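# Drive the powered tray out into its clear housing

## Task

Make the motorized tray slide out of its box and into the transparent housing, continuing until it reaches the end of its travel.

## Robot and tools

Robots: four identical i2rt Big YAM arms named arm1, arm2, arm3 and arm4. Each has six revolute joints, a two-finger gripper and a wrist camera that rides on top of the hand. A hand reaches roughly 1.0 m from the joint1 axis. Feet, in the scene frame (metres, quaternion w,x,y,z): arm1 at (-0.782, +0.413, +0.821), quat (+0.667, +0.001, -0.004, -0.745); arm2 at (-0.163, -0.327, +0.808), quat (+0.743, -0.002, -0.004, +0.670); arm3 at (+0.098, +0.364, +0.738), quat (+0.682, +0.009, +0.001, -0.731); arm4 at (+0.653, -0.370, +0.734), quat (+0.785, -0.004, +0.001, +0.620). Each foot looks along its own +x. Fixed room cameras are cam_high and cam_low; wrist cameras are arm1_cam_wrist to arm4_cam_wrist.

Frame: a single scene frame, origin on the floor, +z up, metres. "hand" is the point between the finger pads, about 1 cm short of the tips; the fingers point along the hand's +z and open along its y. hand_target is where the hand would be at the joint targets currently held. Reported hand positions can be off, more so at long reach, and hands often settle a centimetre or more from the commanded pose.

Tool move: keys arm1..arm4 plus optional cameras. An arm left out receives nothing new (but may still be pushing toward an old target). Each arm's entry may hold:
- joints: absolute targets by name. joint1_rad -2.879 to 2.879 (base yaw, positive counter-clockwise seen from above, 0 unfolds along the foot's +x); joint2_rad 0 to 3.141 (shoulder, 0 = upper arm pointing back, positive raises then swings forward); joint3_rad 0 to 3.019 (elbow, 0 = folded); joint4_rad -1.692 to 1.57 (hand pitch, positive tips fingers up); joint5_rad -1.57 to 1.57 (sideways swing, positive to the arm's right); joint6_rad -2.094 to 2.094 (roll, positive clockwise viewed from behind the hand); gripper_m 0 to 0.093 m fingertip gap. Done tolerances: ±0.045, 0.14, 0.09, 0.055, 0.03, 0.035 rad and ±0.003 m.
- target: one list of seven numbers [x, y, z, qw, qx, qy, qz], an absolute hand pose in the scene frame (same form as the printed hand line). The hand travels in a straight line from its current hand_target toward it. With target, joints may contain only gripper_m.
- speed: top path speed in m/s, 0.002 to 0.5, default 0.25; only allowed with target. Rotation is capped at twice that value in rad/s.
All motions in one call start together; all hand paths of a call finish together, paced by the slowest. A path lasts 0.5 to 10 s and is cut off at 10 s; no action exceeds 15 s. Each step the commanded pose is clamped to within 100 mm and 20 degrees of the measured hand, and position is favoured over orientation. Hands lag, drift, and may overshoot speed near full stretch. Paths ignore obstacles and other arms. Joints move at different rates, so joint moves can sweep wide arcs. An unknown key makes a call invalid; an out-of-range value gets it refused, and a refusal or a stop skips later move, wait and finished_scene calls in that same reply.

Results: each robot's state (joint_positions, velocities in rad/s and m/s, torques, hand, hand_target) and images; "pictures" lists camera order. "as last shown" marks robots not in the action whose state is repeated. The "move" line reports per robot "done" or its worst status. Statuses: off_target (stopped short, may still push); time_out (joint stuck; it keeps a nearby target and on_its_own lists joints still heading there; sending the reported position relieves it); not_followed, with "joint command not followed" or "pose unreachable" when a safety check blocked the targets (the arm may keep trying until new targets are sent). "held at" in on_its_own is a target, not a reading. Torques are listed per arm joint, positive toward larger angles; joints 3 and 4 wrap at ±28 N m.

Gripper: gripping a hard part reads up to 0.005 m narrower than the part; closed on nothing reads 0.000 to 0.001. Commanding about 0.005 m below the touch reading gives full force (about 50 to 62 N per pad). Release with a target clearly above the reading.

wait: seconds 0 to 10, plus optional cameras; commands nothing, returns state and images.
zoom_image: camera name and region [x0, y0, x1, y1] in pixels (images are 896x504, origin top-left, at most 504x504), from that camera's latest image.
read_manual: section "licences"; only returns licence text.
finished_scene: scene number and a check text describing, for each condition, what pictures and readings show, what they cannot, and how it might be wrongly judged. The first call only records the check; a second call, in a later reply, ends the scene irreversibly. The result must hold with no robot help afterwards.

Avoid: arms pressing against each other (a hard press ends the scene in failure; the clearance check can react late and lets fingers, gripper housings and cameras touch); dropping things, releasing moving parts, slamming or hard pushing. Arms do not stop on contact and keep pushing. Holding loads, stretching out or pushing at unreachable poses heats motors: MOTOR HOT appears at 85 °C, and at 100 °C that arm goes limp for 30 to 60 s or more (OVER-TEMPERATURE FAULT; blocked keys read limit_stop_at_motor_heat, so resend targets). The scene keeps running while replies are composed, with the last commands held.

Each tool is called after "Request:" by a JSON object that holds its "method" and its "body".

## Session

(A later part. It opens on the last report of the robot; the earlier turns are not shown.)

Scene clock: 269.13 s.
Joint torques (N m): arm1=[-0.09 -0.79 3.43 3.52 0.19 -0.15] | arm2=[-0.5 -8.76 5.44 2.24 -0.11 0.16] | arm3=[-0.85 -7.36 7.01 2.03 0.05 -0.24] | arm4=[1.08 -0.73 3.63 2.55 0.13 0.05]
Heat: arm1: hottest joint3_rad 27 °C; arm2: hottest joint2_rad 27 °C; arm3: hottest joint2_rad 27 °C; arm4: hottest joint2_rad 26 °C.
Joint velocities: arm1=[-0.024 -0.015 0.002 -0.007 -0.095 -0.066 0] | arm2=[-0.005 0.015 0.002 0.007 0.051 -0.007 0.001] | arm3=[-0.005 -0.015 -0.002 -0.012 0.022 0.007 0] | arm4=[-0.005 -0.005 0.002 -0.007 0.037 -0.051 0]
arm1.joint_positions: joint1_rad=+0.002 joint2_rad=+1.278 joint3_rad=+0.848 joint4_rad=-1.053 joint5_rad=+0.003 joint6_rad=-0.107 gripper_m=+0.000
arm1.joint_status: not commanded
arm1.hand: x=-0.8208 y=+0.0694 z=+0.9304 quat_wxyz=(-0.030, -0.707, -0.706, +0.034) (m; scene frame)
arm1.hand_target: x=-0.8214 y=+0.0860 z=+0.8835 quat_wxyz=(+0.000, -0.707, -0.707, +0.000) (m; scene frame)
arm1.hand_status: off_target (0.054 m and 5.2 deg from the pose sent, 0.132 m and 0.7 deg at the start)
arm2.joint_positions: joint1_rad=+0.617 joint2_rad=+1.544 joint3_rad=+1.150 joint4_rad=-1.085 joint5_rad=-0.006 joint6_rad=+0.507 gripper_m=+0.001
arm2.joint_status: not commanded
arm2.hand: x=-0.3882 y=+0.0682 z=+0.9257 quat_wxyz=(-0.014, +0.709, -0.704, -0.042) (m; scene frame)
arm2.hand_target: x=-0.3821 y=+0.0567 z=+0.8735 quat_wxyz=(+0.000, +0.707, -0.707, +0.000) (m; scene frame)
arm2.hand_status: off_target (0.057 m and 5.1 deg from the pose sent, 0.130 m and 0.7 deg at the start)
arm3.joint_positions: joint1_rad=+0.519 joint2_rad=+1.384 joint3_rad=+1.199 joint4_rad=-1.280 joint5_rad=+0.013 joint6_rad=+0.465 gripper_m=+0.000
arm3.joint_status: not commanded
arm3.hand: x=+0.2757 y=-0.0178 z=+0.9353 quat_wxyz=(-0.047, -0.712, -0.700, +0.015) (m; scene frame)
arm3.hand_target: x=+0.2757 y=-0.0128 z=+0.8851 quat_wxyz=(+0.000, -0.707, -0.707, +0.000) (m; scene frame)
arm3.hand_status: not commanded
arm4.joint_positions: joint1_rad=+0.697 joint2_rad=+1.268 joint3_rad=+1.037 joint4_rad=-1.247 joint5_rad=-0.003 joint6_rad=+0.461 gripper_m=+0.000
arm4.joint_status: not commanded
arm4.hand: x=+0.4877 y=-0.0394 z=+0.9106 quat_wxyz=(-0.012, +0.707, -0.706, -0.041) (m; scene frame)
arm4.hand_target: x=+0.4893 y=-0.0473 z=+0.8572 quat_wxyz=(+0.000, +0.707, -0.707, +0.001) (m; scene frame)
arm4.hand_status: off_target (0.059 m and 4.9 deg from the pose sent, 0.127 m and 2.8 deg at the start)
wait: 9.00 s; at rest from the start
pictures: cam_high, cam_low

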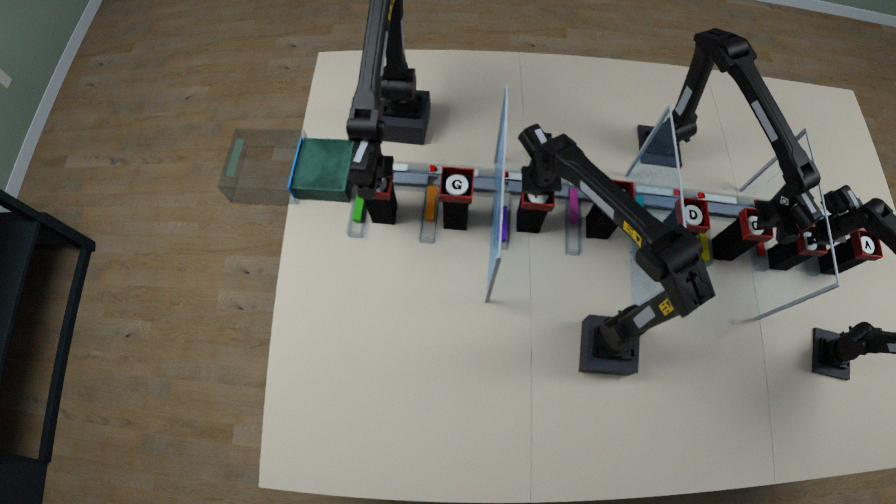

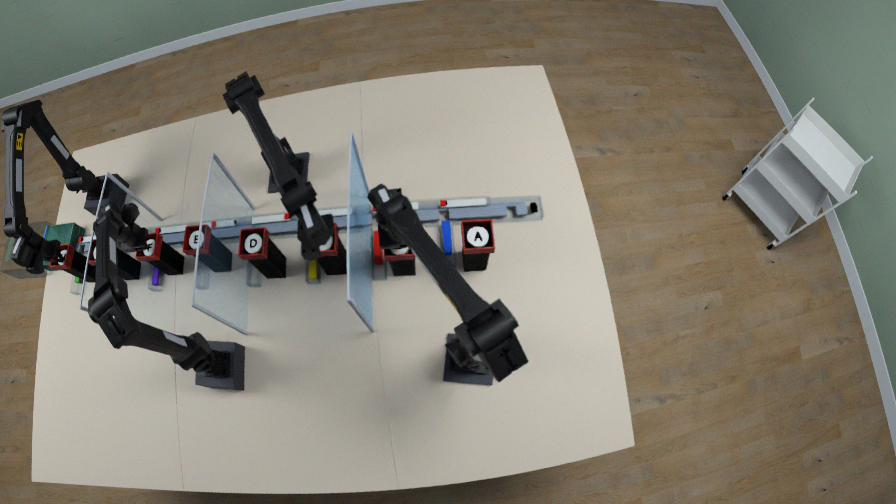

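Request:
{"method": "wait", "body": {"seconds": 7, "cameras": []}}

Request:
{"method": "move", "body": {"arm1": {"target": [-0.822, 0.064, 1.005, 0, 0.7071, 0.7071, 0], "speed": 0.5}, "arm2": {"target": [-0.391, 0.076, 1.005, 0, 0.7071, -0.7071, 0], "speed": 0.5}, "arm3": {"target": [0.285, -0.022, 1.012, 0, 0.7071, 0.7071, 0], "speed": 0.5}, "arm4": {"target": [0.482, -0.028, 1.0, 0, 0.7071, -0.7071, 0], "speed": 0.5}, "cameras": []}}

Request:
{"method": "move", "body": {"arm1": {"target": [-0.594, 0.045, 1.005, 0, 0.7071, 0.7071, 0], "speed": 0.5}, "arm2": {"target": [-0.158, 0.073, 1.005, 0, 0.7071, -0.7071, 0], "speed": 0.5}, "arm3": {"target": [0.055, -0.019, 1.012, 0, 0.7071, 0.7071, 0], "speed": 0.5}, "arm4": {"target": [0.722, -0.044, 1.0, 0, 0.7071, -0.7071, 0], "speed": 0.5}, "cameras": ["arm1_cam_wrist", "arm2_cam_wrist", "arm3_cam_wrist", "arm4_cam_wrist"]}}

Request:
{"method": "move", "body": {"arm1": {"target": [-0.596, 0.057, 0.888, 0, 0.7071, 0.7071, 0], "speed": 0.33}, "arm2": {"target": [-0.16, 0.063, 0.887, 0, 0.7071, -0.7071, 0], "speed": 0.33}, "arm3": {"target": [0.058, 0.003, 0.893, 0, 0.7071, 0.7071, 0], "speed": 0.33}, "arm4": {"target": [0.714, -0.048, 0.868, 0, 0.7071, -0.7071, 0], "speed": 0.33}, "cameras": ["arm1_cam_wrist", "arm2_cam_wrist", "arm3_cam_wrist", "arm4_cam_wrist", "cam_high", "cam_low"]}}

Scene clock: 276.90 s.
Joint torques (N m): arm1=[-0.09 -0.79 3.38 3.51 0.2 -0.15] | arm2=[-0.44 -8.53 5.57 2.19 -0.11 0.18] | arm3=[-0.91 -7.47 7.02 2.02 0.05 -0.23] | arm4=[1.08 -0.73 3.63 2.55 0.13 0.06]
Heat: arm1: hottest joint3_rad 27 °C; arm2: hottest joint2_rad 27 °C; arm3: hottest joint2_rad 27 °C; arm4: hottest joint2_rad 26 °C.
Joint velocities: arm1=[-0.005 -0.015 0.007 0.012 0.081 0.037 0] | arm2=[-0.024 -0.005 0.002 0.017 -0.007 -0.037 -0.001] | arm3=[-0.005 -0.005 0.012 -0.002 0.022 0.037 0] | arm4=[0.015 -0.015 -0.007 -0.007 -0.022 -0.007 0]
arm1.joint_positions: joint1_rad=+0.002 joint2_rad=+1.278 joint3_rad=+0.848 joint4_rad=-1.053 joint5_rad=+0.003 joint6_rad=-0.107 gripper_m=+0.000
arm1.joint_status: not commanded
arm1.hand: x=-0.8208 y=+0.0694 z=+0.9304 quat_wxyz=(-0.030, -0.707, -0.706, +0.034) (m; scene frame)
arm1.hand_target: x=-0.8214 y=+0.0860 z=+0.8835 quat_wxyz=(+0.000, -0.707, -0.707, +0.000) (m; scene frame)
arm1.hand_status: off_target (0.054 m and 5.2 deg from the pose sent, 0.132 m and 0.7 deg at the start)
arm2.joint_positions: joint1_rad=+0.617 joint2_rad=+1.544 joint3_rad=+1.150 joint4_rad=-1.085 joint5_rad=-0.006 joint6_rad=+0.507 gripper_m=+0.001
arm2.joint_status: not commanded
arm2.hand: x=-0.3882 y=+0.0682 z=+0.9257 quat_wxyz=(-0.014, +0.709, -0.704, -0.042) (m; scene frame)
arm2.hand_target: x=-0.3821 y=+0.0567 z=+0.8735 quat_wxyz=(+0.000, +0.707, -0.707, +0.000) (m; scene frame)
arm2.hand_status: off_target (0.057 m and 5.1 deg from the pose sent, 0.130 m and 0.7 deg at the start)
arm3.joint_positions: joint1_rad=+0.519 joint2_rad=+1.384 joint3_rad=+1.199 joint4_rad=-1.280 joint5_rad=+0.013 joint6_rad=+0.465 gripper_m=+0.000
arm3.joint_status: not commanded
arm3.hand: x=+0.2757 y=-0.0178 z=+0.9353 quat_wxyz=(-0.047, -0.712, -0.700, +0.015) (m; scene frame)
arm3.hand_target: x=+0.2757 y=-0.0128 z=+0.8851 quat_wxyz=(+0.000, -0.707, -0.707, +0.000) (m; scene frame)
arm3.hand_status: not commanded
arm4.joint_positions: joint1_rad=+0.697 joint2_rad=+1.268 joint3_rad=+1.037 joint4_rad=-1.247 joint5_rad=-0.003 joint6_rad=+0.461 gripper_m=+0.000
arm4.joint_status: not commanded
arm4.hand: x=+0.4877 y=-0.0394 z=+0.9106 quat_wxyz=(-0.012, +0.707, -0.706, -0.041) (m; scene frame)
arm4.hand_target: x=+0.4893 y=-0.0473 z=+0.8572 quat_wxyz=(+0.000, +0.707, -0.707, +0.001) (m; scene frame)
arm4.hand_status: off_target (0.059 m and 4.9 deg from the pose sent, 0.127 m and 2.8 deg at the start)
wait: 7.00 s; at rest from the start
pictures: none
No camera images: "cameras" was empty.

Scene clock: 278.30 s.
Joint torques (N m): arm1=[0.62 -6.36 11.48 0.49 0.18 -0.06] | arm2=[-1.2 -14.86 13.7 -0.47 -0.16 0.12] | arm3=[-0.21 -13.04 15.05 -0.05 0.1 -0.1] | arm4=[0.73 -7.88 15.98 -0.55 0.07 -0.01]
Heat: arm1: hottest joint3_rad 27 °C; arm2: hottest joint2_rad 27 °C; arm3: hottest joint2_rad 27 °C; arm4: hottest joint2_rad 26 °C.
move: arm1 off_target; arm2 off_target; arm3 off_target; arm4 off_target
Joint velocities: arm1=[-0.005 -0.005 -0.012 -0.002 0.007 -0.081 0.001] | arm2=[0.005 0.015 0.012 -0.012 0.022 -0.022 0] | arm3=[0.005 -0.005 0.007 -0.012 0.051 -0.007 0.001] | arm4=[-0.005 0.005 0.007 -0.022 0.007 0.007 0]
arm1.joint_positions: joint1_rad=+0.002 joint2_rad=+1.276 joint3_rad=+1.010 joint4_rad=-1.344 joint5_rad=+0.003 joint6_rad=-0.107 gripper_m=+0.000
arm1.joint_status: not commanded
arm1.hand: x=-0.8201 y=+0.0801 z=+0.9886 quat_wxyz=(+0.010, -0.707, -0.707, -0.015) (m; scene frame)
arm1.hand_target: x=-0.8221 y=+0.0635 z=+1.0050 quat_wxyz=(-0.001, -0.708, -0.707, +0.000) (m; scene frame)
arm1.hand_status: off_target (0.023 m and 2.1 deg from the pose sent, 0.075 m and 5.2 deg at the start)
arm2.joint_positions: joint1_rad=+0.617 joint2_rad=+1.543 joint3_rad=+1.345 joint4_rad=-1.383 joint5_rad=-0.006 joint6_rad=+0.507 gripper_m=+0.001
arm2.joint_status: not commanded
arm2.hand: x=-0.3871 y=+0.0649 z=+0.9962 quat_wxyz=(+0.000, +0.710, -0.705, +0.007) (m; scene frame)
arm2.hand_target: x=-0.3910 y=+0.0763 z=+1.0051 quat_wxyz=(+0.000, +0.707, -0.707, +0.000) (m; scene frame)
arm2.hand_status: off_target (0.015 m and 0.9 deg from the pose sent, 0.080 m and 5.1 deg at the start)
arm3.joint_positions: joint1_rad=+0.525 joint2_rad=+1.424 joint3_rad=+1.427 joint4_rad=-1.575 joint5_rad=+0.013 joint6_rad=+0.465 gripper_m=+0.000
arm3.joint_status: not commanded
arm3.hand: x=+0.2757 y=-0.0138 z=+1.0057 quat_wxyz=(+0.003, -0.710, -0.704, -0.002) (m; scene frame)
arm3.hand_target: x=+0.2854 y=-0.0230 z=+1.0123 quat_wxyz=(-0.001, -0.707, -0.707, +0.000) (m; scene frame)
arm3.hand_status: off_target (0.014 m and 0.7 deg from the pose sent, 0.077 m and 5.7 deg at the start)
arm4.joint_positions: joint1_rad=+0.697 joint2_rad=+1.313 joint3_rad=+1.259 joint4_rad=-1.551 joint5_rad=-0.002 joint6_rad=+0.461 gripper_m=+0.000
arm4.joint_status: not commanded
arm4.hand: x=+0.4897 y=-0.0429 z=+0.9780 quat_wxyz=(+0.008, +0.708, -0.706, +0.021) (m; scene frame)
arm4.hand_target: x=+0.4823 y=-0.0288 z=+0.9996 quat_wxyz=(+0.000, +0.707, -0.707, -0.001) (m; scene frame)
arm4.hand_status: off_target (0.028 m and 2.6 deg from the pose sent, 0.090 m and 4.9 deg at the start)
pictures: none
No camera images: "cameras" was empty.

Scene clock: 280.10 s.
Joint torques (N m): arm1=[0.32 -8.41 11.66 0.39 0.27 0] | arm2=[-1.49 -13.45 11.12 -0.03 -0.23 -0.05] | arm3=[-2.32 -12.81 12.81 0.1 -0.22 -0.22] | arm4=[0.03 -5.77 12 -0.43 -0.19 -0.16]
Heat: arm1: hottest joint3_rad 28 °C; arm2: hottest joint2_rad 27 °C; arm3: hottest joint2_rad 27 °C; arm4: hottest joint3_rad 27 °C.
move: arm1 off_target; arm2 done; arm3 done; arm4 done
Joint velocities: arm1=[0.005 -0.005 -0.007 -0.007 -0.007 0.051 0] | arm2=[-0.005 -0.005 0.007 0.022 0.022 0.022 0] | arm3=[0.005 -0.015 -0.002 -0.007 0.022 0.037 0] | arm4=[0.005 0.005 0.012 -0.002 0.066 -0.037 0]
arm1.joint_positions: joint1_rad=+0.582 joint2_rad=+1.442 joint3_rad=+1.168 joint4_rad=-1.350 joint5_rad=+0.010 joint6_rad=+0.463 gripper_m=+0.000
arm1.joint_status: not commanded
arm1.hand: x=-0.6054 y=+0.0607 z=+0.9894 quat_wxyz=(+0.023, -0.704, -0.710, -0.005) (m; scene frame)
arm1.hand_target: x=-0.5979 y=+0.0442 z=+1.0045 quat_wxyz=(+0.007, -0.707, -0.707, +0.003) (m; scene frame)
arm1.hand_status: off_target (0.025 m and 2.8 deg from the pose sent, 0.229 m and 2.1 deg at the start)
arm2.joint_positions: joint1_rad=+0.091 joint2_rad=+1.400 joint3_rad=+1.196 joint4_rad=-1.383 joint5_rad=-0.012 joint6_rad=-0.012 gripper_m=+0.001
arm2.joint_status: not commanded
arm2.hand: x=-0.1615 y=+0.0669 z=+1.0006 quat_wxyz=(+0.006, +0.707, -0.707, +0.004) (m; scene frame)
arm2.hand_target: x=-0.1584 y=+0.0697 z=+1.0053 quat_wxyz=(+0.004, +0.707, -0.707, -0.001) (m; scene frame)
arm2.hand_status: done (0.008 m and 0.8 deg from the pose sent, 0.229 m and 0.9 deg at the start; pose on its path clipped on 6 of 54 steps)
arm3.joint_positions: joint1_rad=-0.020 joint2_rad=+1.319 joint3_rad=+1.332 joint4_rad=-1.579 joint5_rad=-0.001 joint6_rad=-0.088 gripper_m=+0.000
arm3.joint_status: not commanded
arm3.hand: x=+0.0613 y=-0.0150 z=+1.0062 quat_wxyz=(-0.001, -0.707, -0.707, -0.007) (m; scene frame)
arm3.hand_target: x=+0.0571 y=-0.0178 z=+1.0120 quat_wxyz=(-0.004, -0.707, -0.707, -0.006) (m; scene frame)
arm3.hand_status: done (0.009 m and 0.8 deg from the pose sent, 0.221 m and 0.7 deg at the start; pose on its path clipped on 4 of 54 steps)
arm4.joint_positions: joint1_rad=+0.023 joint2_rad=+1.193 joint3_rad=+1.201 joint4_rad=-1.574 joint5_rad=+0.008 joint6_rad=-0.206 gripper_m=+0.000
arm4.joint_status: not commanded
arm4.hand: x=+0.7226 y=-0.0477 z=+0.9960 quat_wxyz=(-0.002, +0.705, -0.709, +0.006) (m; scene frame)
arm4.hand_target: x=+0.7252 y=-0.0438 z=+1.0002 quat_wxyz=(+0.000, +0.707, -0.707, +0.006) (m; scene frame)
arm4.hand_status: done (0.005 m and 0.8 deg from the pose sent, 0.233 m and 2.6 deg at the start; pose on its path clipped on 4 of 54 steps)
pictures: arm1_cam_wrist, arm2_cam_wrist, arm3_cam_wrist, arm4_cam_wrist
camera_calibration:
arm1_cam_wrist: T_world_to_cam=[[-0.999896, -0.0111938, 0.00909503, -0.61311], [-0.00280503, 0.769479, 0.638666, -0.678761], [-0.0141476, 0.638574, -0.76943, 0.834923], [0, 0, 0, 1]] pos_world=[-0.603138, -0.0177305, 1.08149]
arm2_cam_wrist: T_world_to_cam=[[0.999931, 0.0066208, 0.00968571, 0.149526], [-0.000555391, -0.797918, 0.602765, -0.545716], [0.0117192, -0.602729, -0.79786, 0.968265], [0, 0, 0, 1]] pos_world=[-0.161166, 0.147175, 1.10003]
arm3_cam_wrist: T_world_to_cam=[[-0.999888, 0.00258007, -0.0147149, 0.0751948], [-0.00671737, 0.802143, 0.597095, -0.585532], [0.013344, 0.597127, -0.802036, 0.942883], [0, 0, 0, 1]] pos_world=[0.0586713, -0.0935348, 1.10695]
arm4_cam_wrist: T_world_to_cam=[[0.999751, -0.00220913, 0.0222169, -0.746178], [-0.0150197, -0.802805, 0.596053, -0.616701], [0.0165191, -0.596238, -0.802638, 0.883608], [0, 0, 0, 1]] pos_world=[0.722132, 0.0301017, 1.09338]

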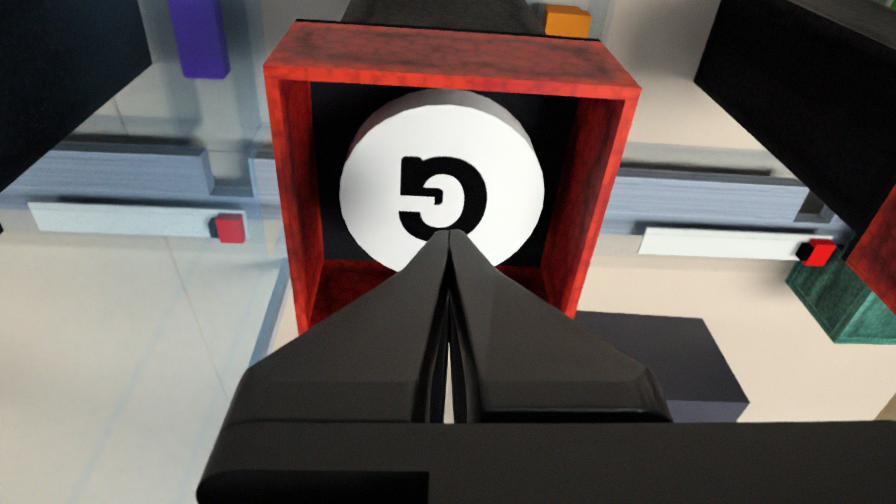

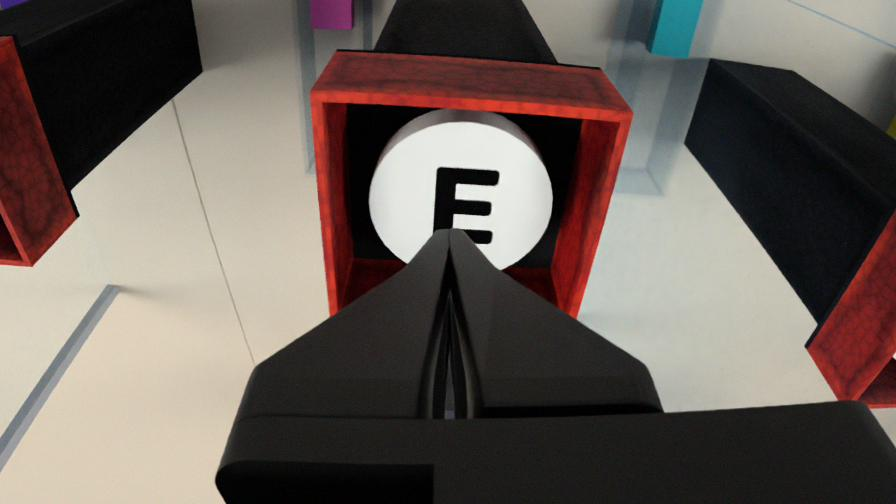

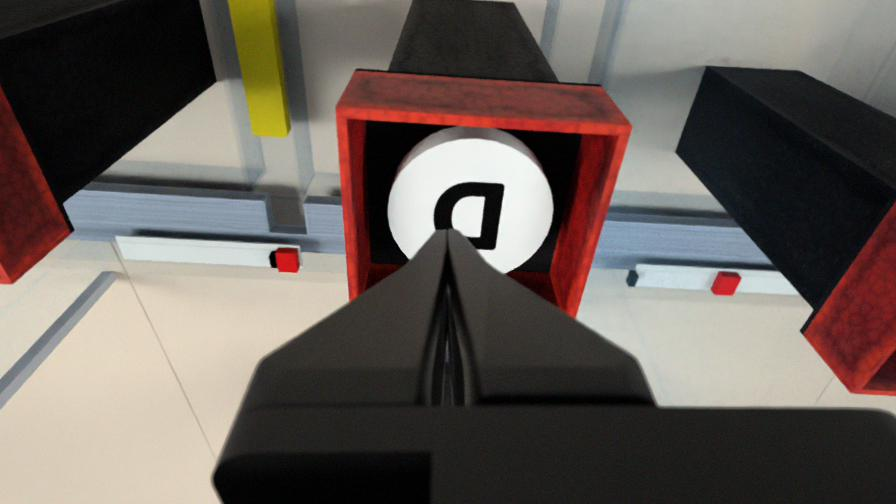

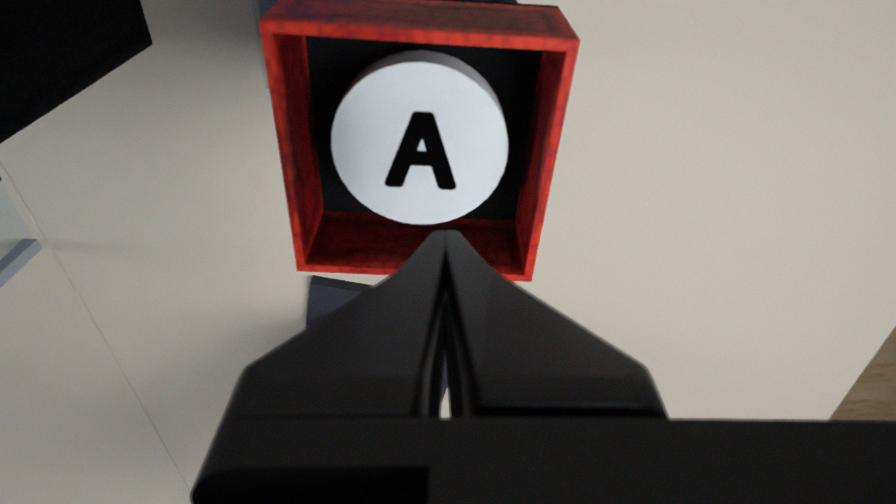

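Scene clock: 281.37 s.
Joint torques (N m): arm1=[1.14 -2.84 3.73 2.95 -0.05 0] | arm2=[-0.44 -5.01 4.81 2.47 0.09 0.11] | arm3=[-2.26 -5.95 5.12 1.47 0.05 -0.23] | arm4=[1.44 0.26 3.22 2.47 -0.21 0.07]
Heat: arm1: hottest joint3_rad 28 °C; arm2: hottest joint2_rad 27 °C; arm3: hottest joint2_rad 27 °C; arm4: hottest joint3_rad 27 °C.
move: arm1 off_target; arm2 off_target; arm3 off_target; arm4 off_target
Joint velocities: arm1=[0.005 -0.005 0.017 0.007 0.007 -0.037 -0.002] | arm2=[-0.024 -0.015 0.002 0.007 -0.037 -0.007 0.001] | arm3=[-0.024 -0.005 0.012 0.002 0.037 -0.007 -0.001] | arm4=[-0.005 0.005 0.007 -0.012 -0.022 -0.066 0.001]
arm1.joint_positions: joint1_rad=+0.584 joint2_rad=+1.429 joint3_rad=+1.032 joint4_rad=-1.079 joint5_rad=+0.010 joint6_rad=+0.474 gripper_m=+0.000
arm1.joint_status: not commanded
arm1.hand: x=-0.5970 y=+0.0467 z=+0.9462 quat_wxyz=(-0.047, -0.706, -0.706, +0.018) (m; scene frame)
arm1.hand_target: x=-0.6001 y=+0.0632 z=+0.8935 quat_wxyz=(+0.001, -0.707, -0.707, +0.001) (m; scene frame)
arm1.hand_status: off_target (0.059 m and 5.8 deg from the pose sent, 0.102 m and 2.8 deg at the start)
arm2.joint_positions: joint1_rad=+0.091 joint2_rad=+1.377 joint3_rad=+1.021 joint4_rad=-1.117 joint5_rad=-0.012 joint6_rad=-0.012 gripper_m=+0.001
arm2.joint_status: not commanded
arm2.hand: x=-0.1610 y=+0.0700 z=+0.9459 quat_wxyz=(-0.035, +0.706, -0.706, -0.036) (m; scene frame)
arm2.hand_target: x=-0.1602 y=+0.0558 z=+0.8925 quat_wxyz=(+0.000, +0.707, -0.707, +0.000) (m; scene frame)
arm2.hand_status: off_target (0.059 m and 5.7 deg from the pose sent, 0.114 m and 0.8 deg at the start)
arm3.joint_positions: joint1_rad=-0.020 joint2_rad=+1.221 joint3_rad=+1.088 joint4_rad=-1.300 joint5_rad=+0.005 joint6_rad=-0.088 gripper_m=+0.000
arm3.joint_status: not commanded
arm3.hand: x=+0.0616 y=-0.0059 z=+0.9484 quat_wxyz=(-0.042, -0.706, -0.705, +0.046) (m; scene frame)
arm3.hand_target: x=+0.0592 y=+0.0096 z=+0.8980 quat_wxyz=(-0.001, -0.707, -0.707, +0.000) (m; scene frame)
arm3.hand_status: off_target (0.056 m and 7.1 deg from the pose sent, 0.115 m and 0.8 deg at the start)
arm4.joint_positions: joint1_rad=+0.029 joint2_rad=+1.151 joint3_rad=+0.974 joint4_rad=-1.301 joint5_rad=+0.000 joint6_rad=-0.202 gripper_m=+0.000
arm4.joint_status: not commanded
arm4.hand: x=+0.7194 y=-0.0477 z=+0.9232 quat_wxyz=(-0.037, +0.706, -0.707, -0.021) (m; scene frame)
arm4.hand_target: x=+0.7132 y=-0.0547 z=+0.8731 quat_wxyz=(+0.000, +0.707, -0.707, +0.000) (m; scene frame)
arm4.hand_status: off_target (0.055 m and 4.9 deg from the pose sent, 0.128 m and 0.8 deg at the start)
pictures: arm1_cam_wrist, arm2_cam_wrist, arm3_cam_wrist, arm4_cam_wrist, cam_high, cam_low
camera_calibration:
arm1_cam_wrist: T_world_to_cam=[[-0.998337, -0.00493835, -0.057442, -0.540886], [-0.0347437, 0.846624, 0.531056, -0.561225], [0.0460093, 0.532169, -0.845387, 0.923435], [0, 0, 0, 1]] pos_world=[-0.601972, -0.0189476, 1.04763]
arm2_cam_wrist: T_world_to_cam=[[0.999909, 0.00643994, 0.0118184, 0.147488], [-0.00046769, -0.860943, 0.508702, -0.416845], [0.013451, -0.508661, -0.860862, 0.979736], [0, 0, 0, 1]] pos_world=[-0.160848, 0.138525, 1.05372]
arm3_cam_wrist: T_world_to_cam=[[-0.999991, 0.00335743, 0.00242292, 0.0584501], [0.00411195, 0.873803, 0.486263, -0.453492], [-0.000484566, 0.486268, -0.873809, 0.959428], [0, 0, 0, 1]] pos_world=[0.0607792, -0.0704728, 1.05873]
arm4_cam_wrist: T_world_to_cam=[[0.999479, -0.00117488, 0.0322402, -0.75036], [-0.0178751, -0.852087, 0.523095, -0.506244], [0.0268569, -0.523399, -0.851665, 0.866504], [0, 0, 0, 1]] pos_world=[0.717648, 0.0212813, 1.02698]

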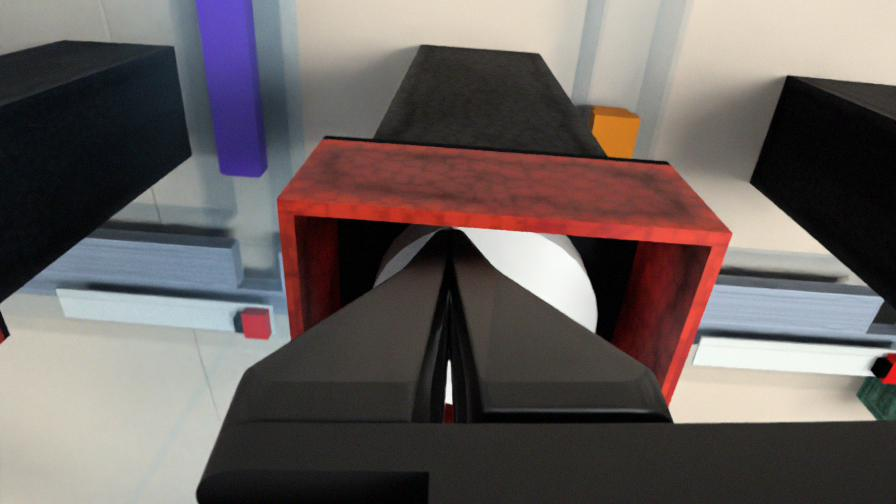

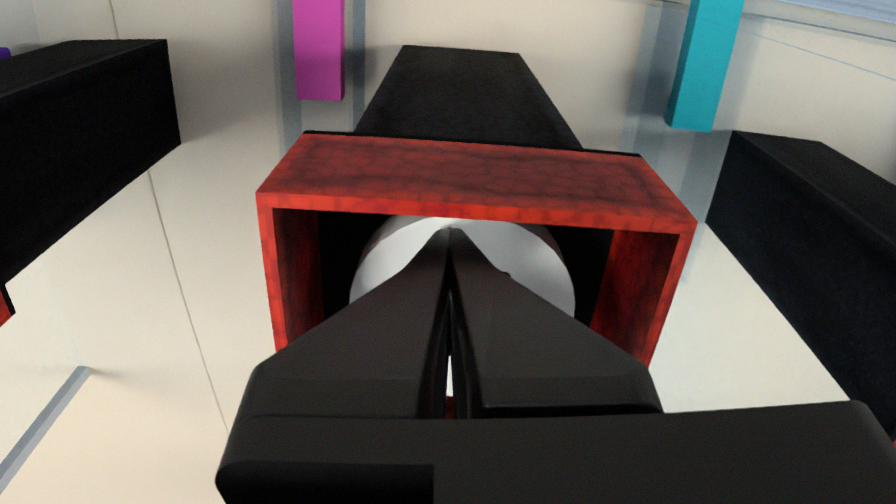

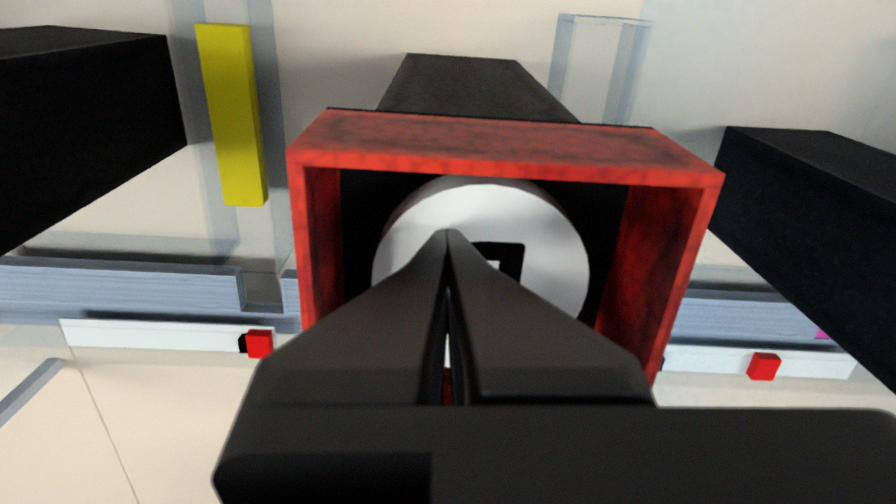

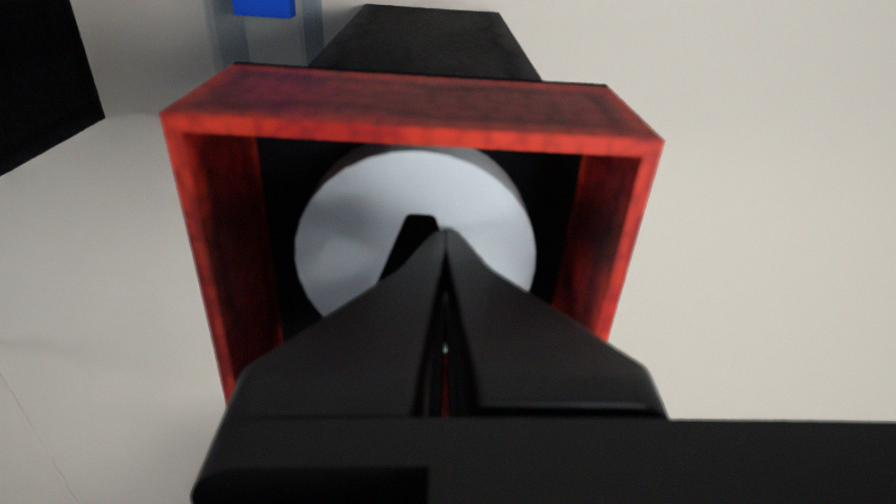

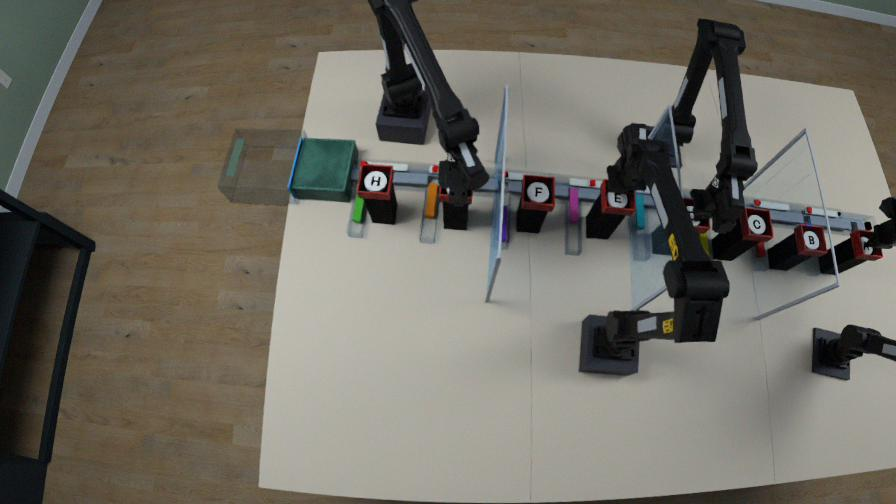

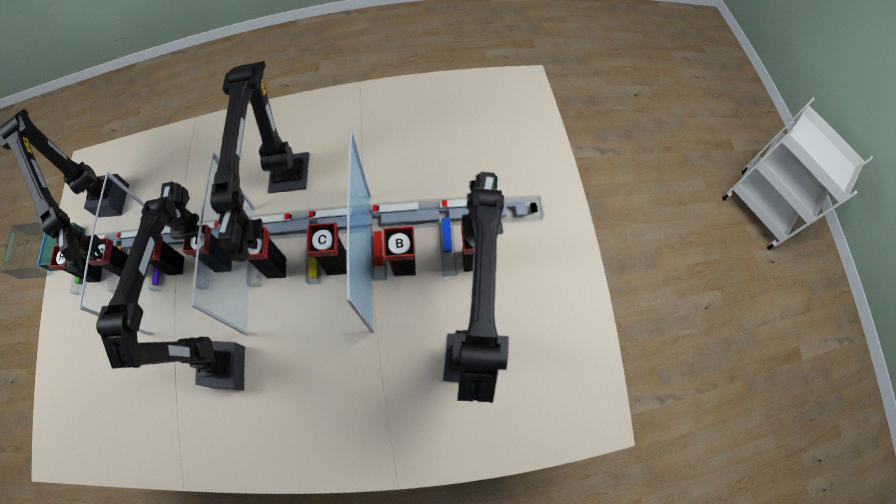

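Request:
{"method": "wait", "body": {"seconds": 7, "cameras": ["cam_high", "cam_low"]}}

Request:
{"method": "zoom_image", "body": {"camera": "cam_low", "region": [170, 200, 330, 300]}}

Request:
{"method": "zoom_image", "body": {"camera": "cam_high", "region": [400, 160, 480, 240]}}

Request:
{"method": "zoom_image", "body": {"camera": "cam_low", "region": [350, 180, 430, 280]}}

Request:
{"method": "zoom_image", "body": {"camera": "cam_high", "region": [500, 150, 660, 250]}}

Request:
{"method": "zoom_image", "body": {"camera": "cam_low", "region": [420, 180, 500, 280]}}

Scene clock: 288.57 s.
Joint torques (N m): arm1=[1.2 -2.78 3.77 2.99 -0.04 0.01] | arm2=[-0.85 -5.66 4.72 2.48 0.07 0.08] | arm3=[-2.37 -5.89 5.07 1.4 0.04 -0.23] | arm4=[1.49 0.21 3.25 2.45 -0.21 0.06]
Heat: arm1: hottest joint3_rad 27 °C; arm2: hottest joint2_rad 27 °C; arm3: hottest joint2_rad 27 °C; arm4: hottest joint2_rad 26 °C.
Joint velocities: arm1=[0.015 -0.005 0.012 0.002 0.037 -0.051 0] | arm2=[0.015 -0.015 0.012 0.002 0.007 -0.037 -0.001] | arm3=[0.005 -0.005 -0.007 -0.007 -0.007 0.066 0] | arm4=[-0.005 -0.015 0.002 -0.002 -0.022 -0.037 0]
arm1.joint_positions: joint1_rad=+0.584 joint2_rad=+1.429 joint3_rad=+1.032 joint4_rad=-1.079 joint5_rad=+0.010 joint6_rad=+0.474 gripper_m=+0.000
arm1.joint_status: not commanded
arm1.hand: x=-0.5970 y=+0.0468 z=+0.9462 quat_wxyz=(-0.047, -0.706, -0.706, +0.018) (m; scene frame)
arm1.hand_target: x=-0.6001 y=+0.0633 z=+0.8936 quat_wxyz=(+0.001, -0.707, -0.707, +0.001) (m; scene frame)
arm1.hand_status: off_target (0.059 m and 5.8 deg from the pose sent, 0.102 m and 2.8 deg at the start)
arm2.joint_positions: joint1_rad=+0.091 joint2_rad=+1.377 joint3_rad=+1.021 joint4_rad=-1.117 joint5_rad=-0.012 joint6_rad=-0.012 gripper_m=+0.001
arm2.joint_status: not commanded
arm2.hand: x=-0.1610 y=+0.0700 z=+0.9459 quat_wxyz=(-0.035, +0.706, -0.706, -0.036) (m; scene frame)
arm2.hand_target: x=-0.1602 y=+0.0558 z=+0.8925 quat_wxyz=(+0.000, +0.707, -0.707, +0.000) (m; scene frame)
arm2.hand_status: off_target (0.059 m and 5.7 deg from the pose sent, 0.114 m and 0.8 deg at the start)
arm3.joint_positions: joint1_rad=-0.020 joint2_rad=+1.221 joint3_rad=+1.088 joint4_rad=-1.299 joint5_rad=+0.005 joint6_rad=-0.088 gripper_m=+0.000
arm3.joint_status: not commanded
arm3.hand: x=+0.0616 y=-0.0058 z=+0.9483 quat_wxyz=(-0.042, -0.706, -0.705, +0.046) (m; scene frame)
arm3.hand_target: x=+0.0592 y=+0.0096 z=+0.8979 quat_wxyz=(-0.001, -0.707, -0.707, -0.001) (m; scene frame)
arm3.hand_status: off_target (0.056 m and 7.1 deg from the pose sent, 0.115 m and 0.8 deg at the start)
arm4.joint_positions: joint1_rad=+0.029 joint2_rad=+1.151 joint3_rad=+0.973 joint4_rad=-1.301 joint5_rad=+0.000 joint6_rad=-0.202 gripper_m=+0.000
arm4.joint_status: not commanded
arm4.hand: x=+0.7194 y=-0.0477 z=+0.9230 quat_wxyz=(-0.037, +0.706, -0.707, -0.021) (m; scene frame)
arm4.hand_target: x=+0.7132 y=-0.0548 z=+0.8729 quat_wxyz=(+0.000, +0.707, -0.707, +0.001) (m; scene frame)
arm4.hand_status: off_target (0.055 m and 4.9 deg from the pose sent, 0.128 m and 0.8 deg at the start)
wait: 7.00 s; at rest by 0.07 s
pictures: cam_high, cam_low

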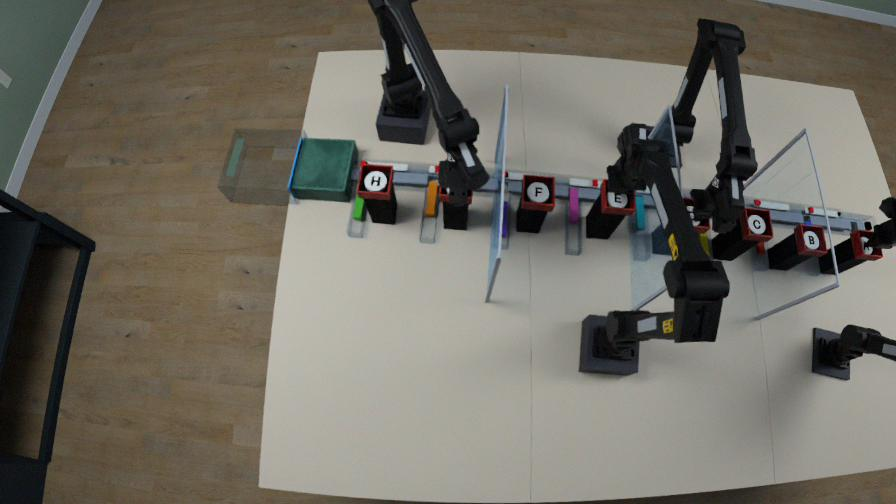

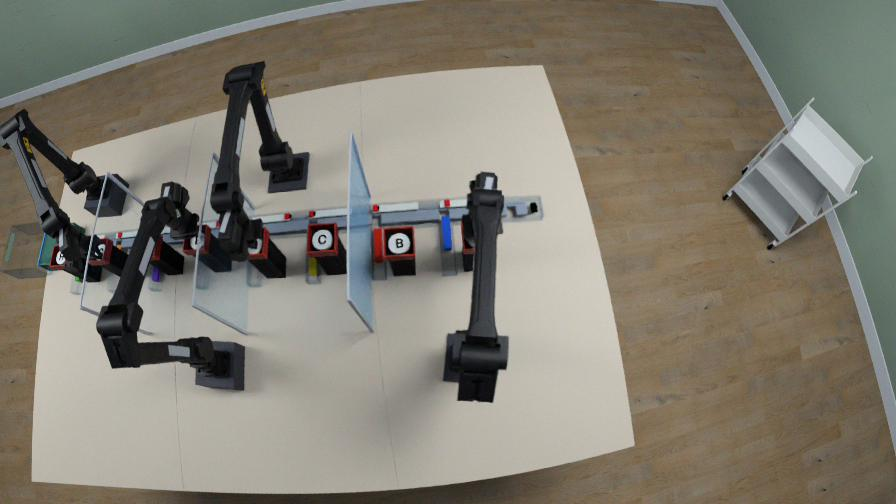

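Scaled by 3.150 from the camera's 896x504 image, which has a finer 1280x720 frame.

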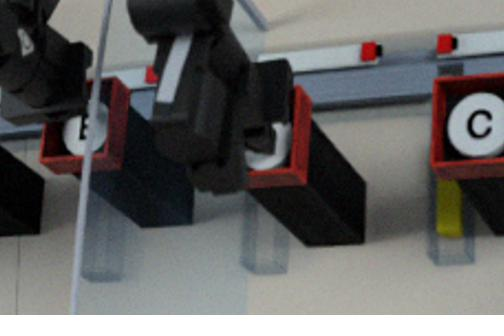

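Scaled by 6.300 from the camera's 896x504 image, which has a finer 1280x720 frame.

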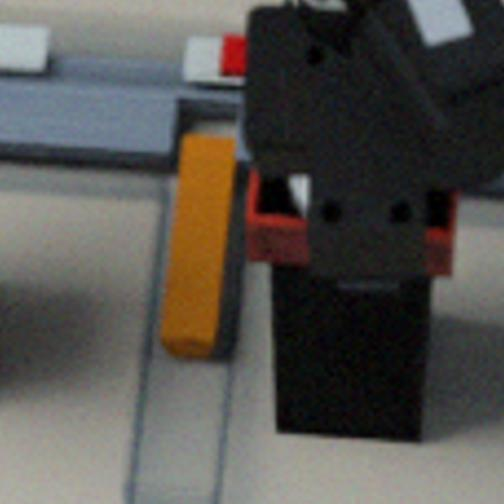

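Scaled by 5.040 from the camera's 896x504 image, which has a finer 1280x720 frame.

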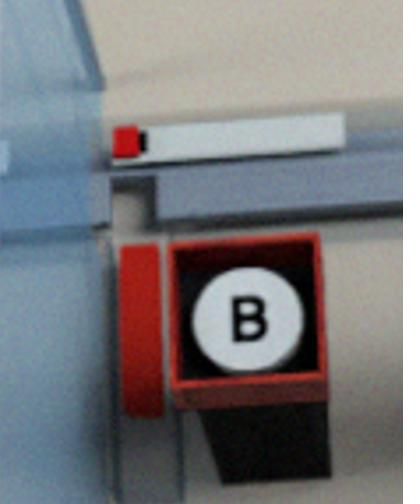

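Scaled by 3.150 from the camera's 896x504 image, which has a finer 1280x720 frame.

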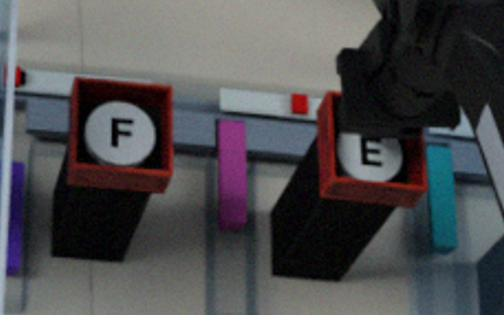

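Scaled by 5.040 from the camera's 896x504 image, which has a finer 1280x720 frame.

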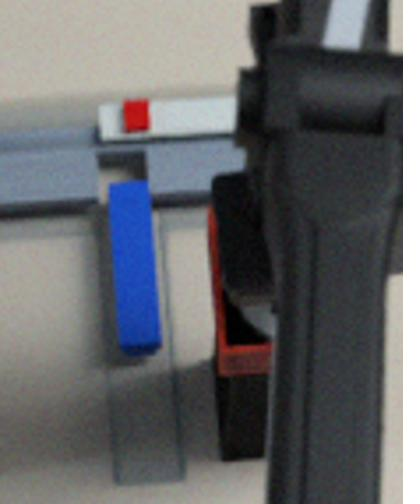

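Request:
{"method": "wait", "body": {"seconds": 2, "cameras": ["cam_high", "cam_low"]}}

Request:
{"method": "zoom_image", "body": {"camera": "cam_high", "region": [400, 160, 480, 240]}}

Request:
{"method": "zoom_image", "body": {"camera": "cam_high", "region": [500, 150, 660, 250]}}

Request:
{"method": "zoom_image", "body": {"camera": "cam_low", "region": [420, 180, 500, 280]}}

Request:
{"method": "zoom_image", "body": {"camera": "cam_high", "region": [640, 180, 800, 280]}}

Scene clock: 291.43 s.
Joint torques (N m): arm1=[1.2 -2.84 3.73 2.96 -0.05 0.01] | arm2=[-0.79 -4.78 4.75 2.4 0.05 0.11] | arm3=[-2.2 -5.77 5.09 1.4 0.04 -0.23] | arm4=[1.44 0.21 3.25 2.45 -0.21 0.06]
Heat: arm1: hottest joint3_rad 27 °C; arm2: hottest joint2_rad 27 °C; arm3: hottest joint2_rad 27 °C; arm4: hottest joint2_rad 26 °C.
Joint velocities: arm1=[0.005 -0.005 0.007 0.017 0.022 -0.022 0.001] | arm2=[0.005 -0.024 0.002 0.012 0.007 -0.022 0] | arm3=[-0.005 -0.005 0.007 0.002 -0.051 -0.022 0] | arm4=[-0.005 0.005 -0.012 -0.027 0.066 0.037 -0.001]
arm1.joint_positions: joint1_rad=+0.584 joint2_rad=+1.429 joint3_rad=+1.032 joint4_rad=-1.079 joint5_rad=+0.010 joint6_rad=+0.474 gripper_m=+0.000
arm1.joint_status: not commanded
arm1.hand: x=-0.5970 y=+0.0468 z=+0.9462 quat_wxyz=(-0.047, -0.706, -0.706, +0.018) (m; scene frame)
arm1.hand_target: x=-0.6001 y=+0.0633 z=+0.8936 quat_wxyz=(+0.001, -0.707, -0.707, +0.001) (m; scene frame)
arm1.hand_status: off_target (0.059 m and 5.8 deg from the pose sent, 0.102 m and 2.8 deg at the start)
arm2.joint_positions: joint1_rad=+0.091 joint2_rad=+1.377 joint3_rad=+1.021 joint4_rad=-1.117 joint5_rad=-0.012 joint6_rad=-0.012 gripper_m=+0.001
arm2.joint_status: not commanded
arm2.hand: x=-0.1610 y=+0.0700 z=+0.9459 quat_wxyz=(-0.035, +0.706, -0.706, -0.036) (m; scene frame)
arm2.hand_target: x=-0.1602 y=+0.0558 z=+0.8925 quat_wxyz=(+0.000, +0.707, -0.707, +0.000) (m; scene frame)
arm2.hand_status: off_target (0.059 m and 5.7 deg from the pose sent, 0.114 m and 0.8 deg at the start)
arm3.joint_positions: joint1_rad=-0.020 joint2_rad=+1.221 joint3_rad=+1.088 joint4_rad=-1.299 joint5_rad=+0.005 joint6_rad=-0.088 gripper_m=+0.000
arm3.joint_status: not commanded
arm3.hand: x=+0.0616 y=-0.0058 z=+0.9483 quat_wxyz=(-0.042, -0.706, -0.705, +0.046) (m; scene frame)
arm3.hand_target: x=+0.0592 y=+0.0096 z=+0.8979 quat_wxyz=(-0.001, -0.707, -0.707, -0.001) (m; scene frame)
arm3.hand_status: off_target (0.056 m and 7.1 deg from the pose sent, 0.115 m and 0.8 deg at the start)
arm4.joint_positions: joint1_rad=+0.029 joint2_rad=+1.151 joint3_rad=+0.973 joint4_rad=-1.301 joint5_rad=+0.000 joint6_rad=-0.202 gripper_m=+0.000
arm4.joint_status: not commanded
arm4.hand: x=+0.7194 y=-0.0477 z=+0.9230 quat_wxyz=(-0.037, +0.706, -0.707, -0.021) (m; scene frame)
arm4.hand_target: x=+0.7132 y=-0.0548 z=+0.8729 quat_wxyz=(+0.000, +0.707, -0.707, +0.001) (m; scene frame)
arm4.hand_status: off_target (0.055 m and 4.9 deg from the pose sent, 0.128 m and 0.8 deg at the start)
wait: 2.00 s; at rest from the start
pictures: cam_high, cam_low

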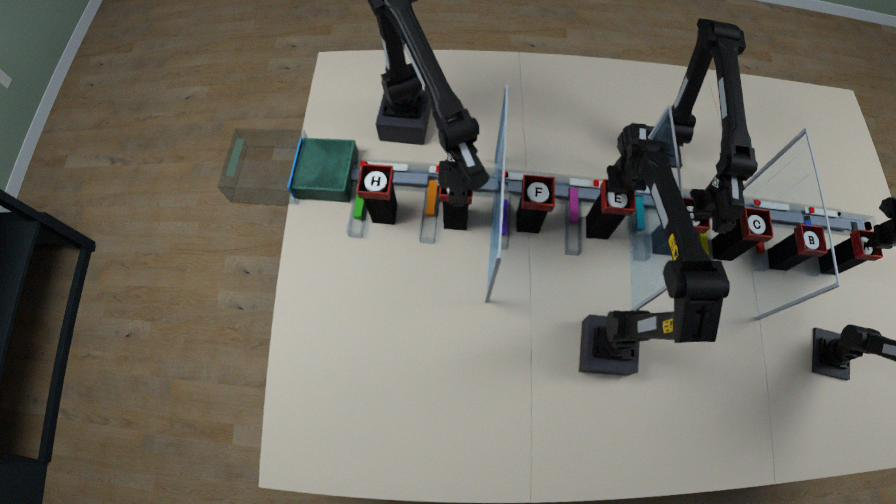

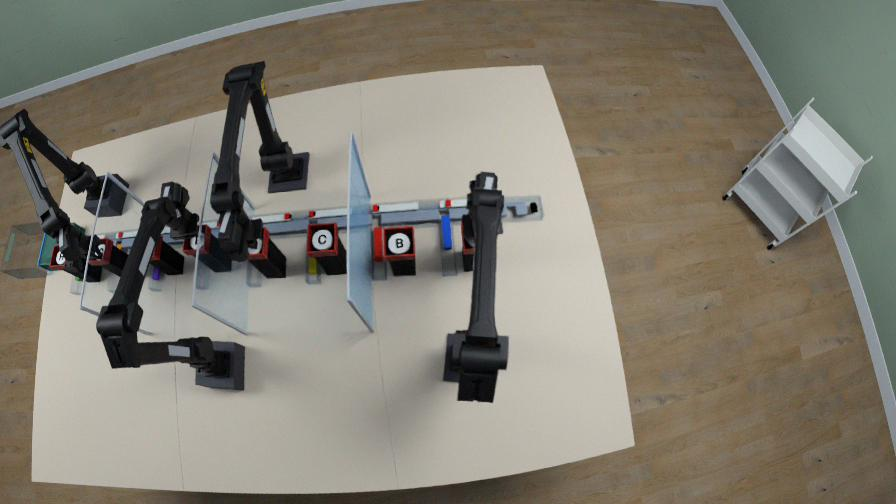

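Scaled by 6.300 from the camera's 896x504 image, which has a finer 1280x720 frame.

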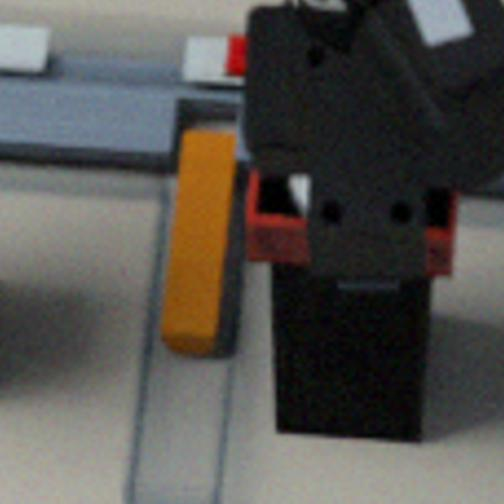

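Scaled by 3.150 from the camera's 896x504 image, which has a finer 1280x720 frame.

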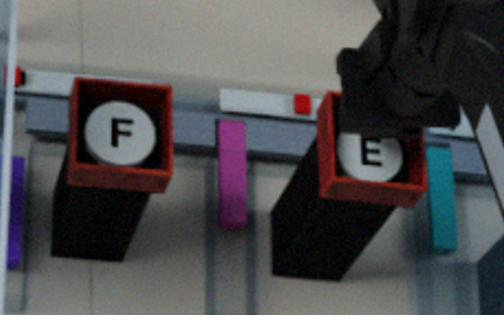

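Scaled by 5.040 from the camera's 896x504 image, which has a finer 1280x720 frame.

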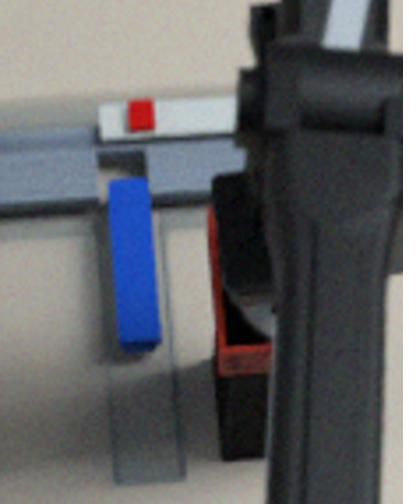

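Scaled by 3.150 from the camera's 896x504 image, which has a finer 1280x720 frame.

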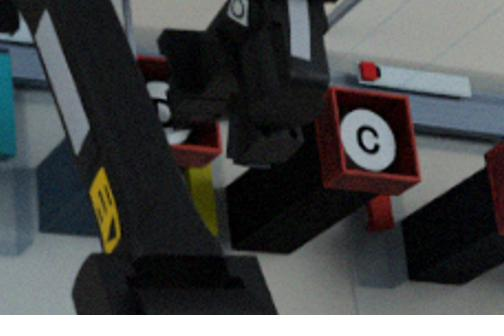

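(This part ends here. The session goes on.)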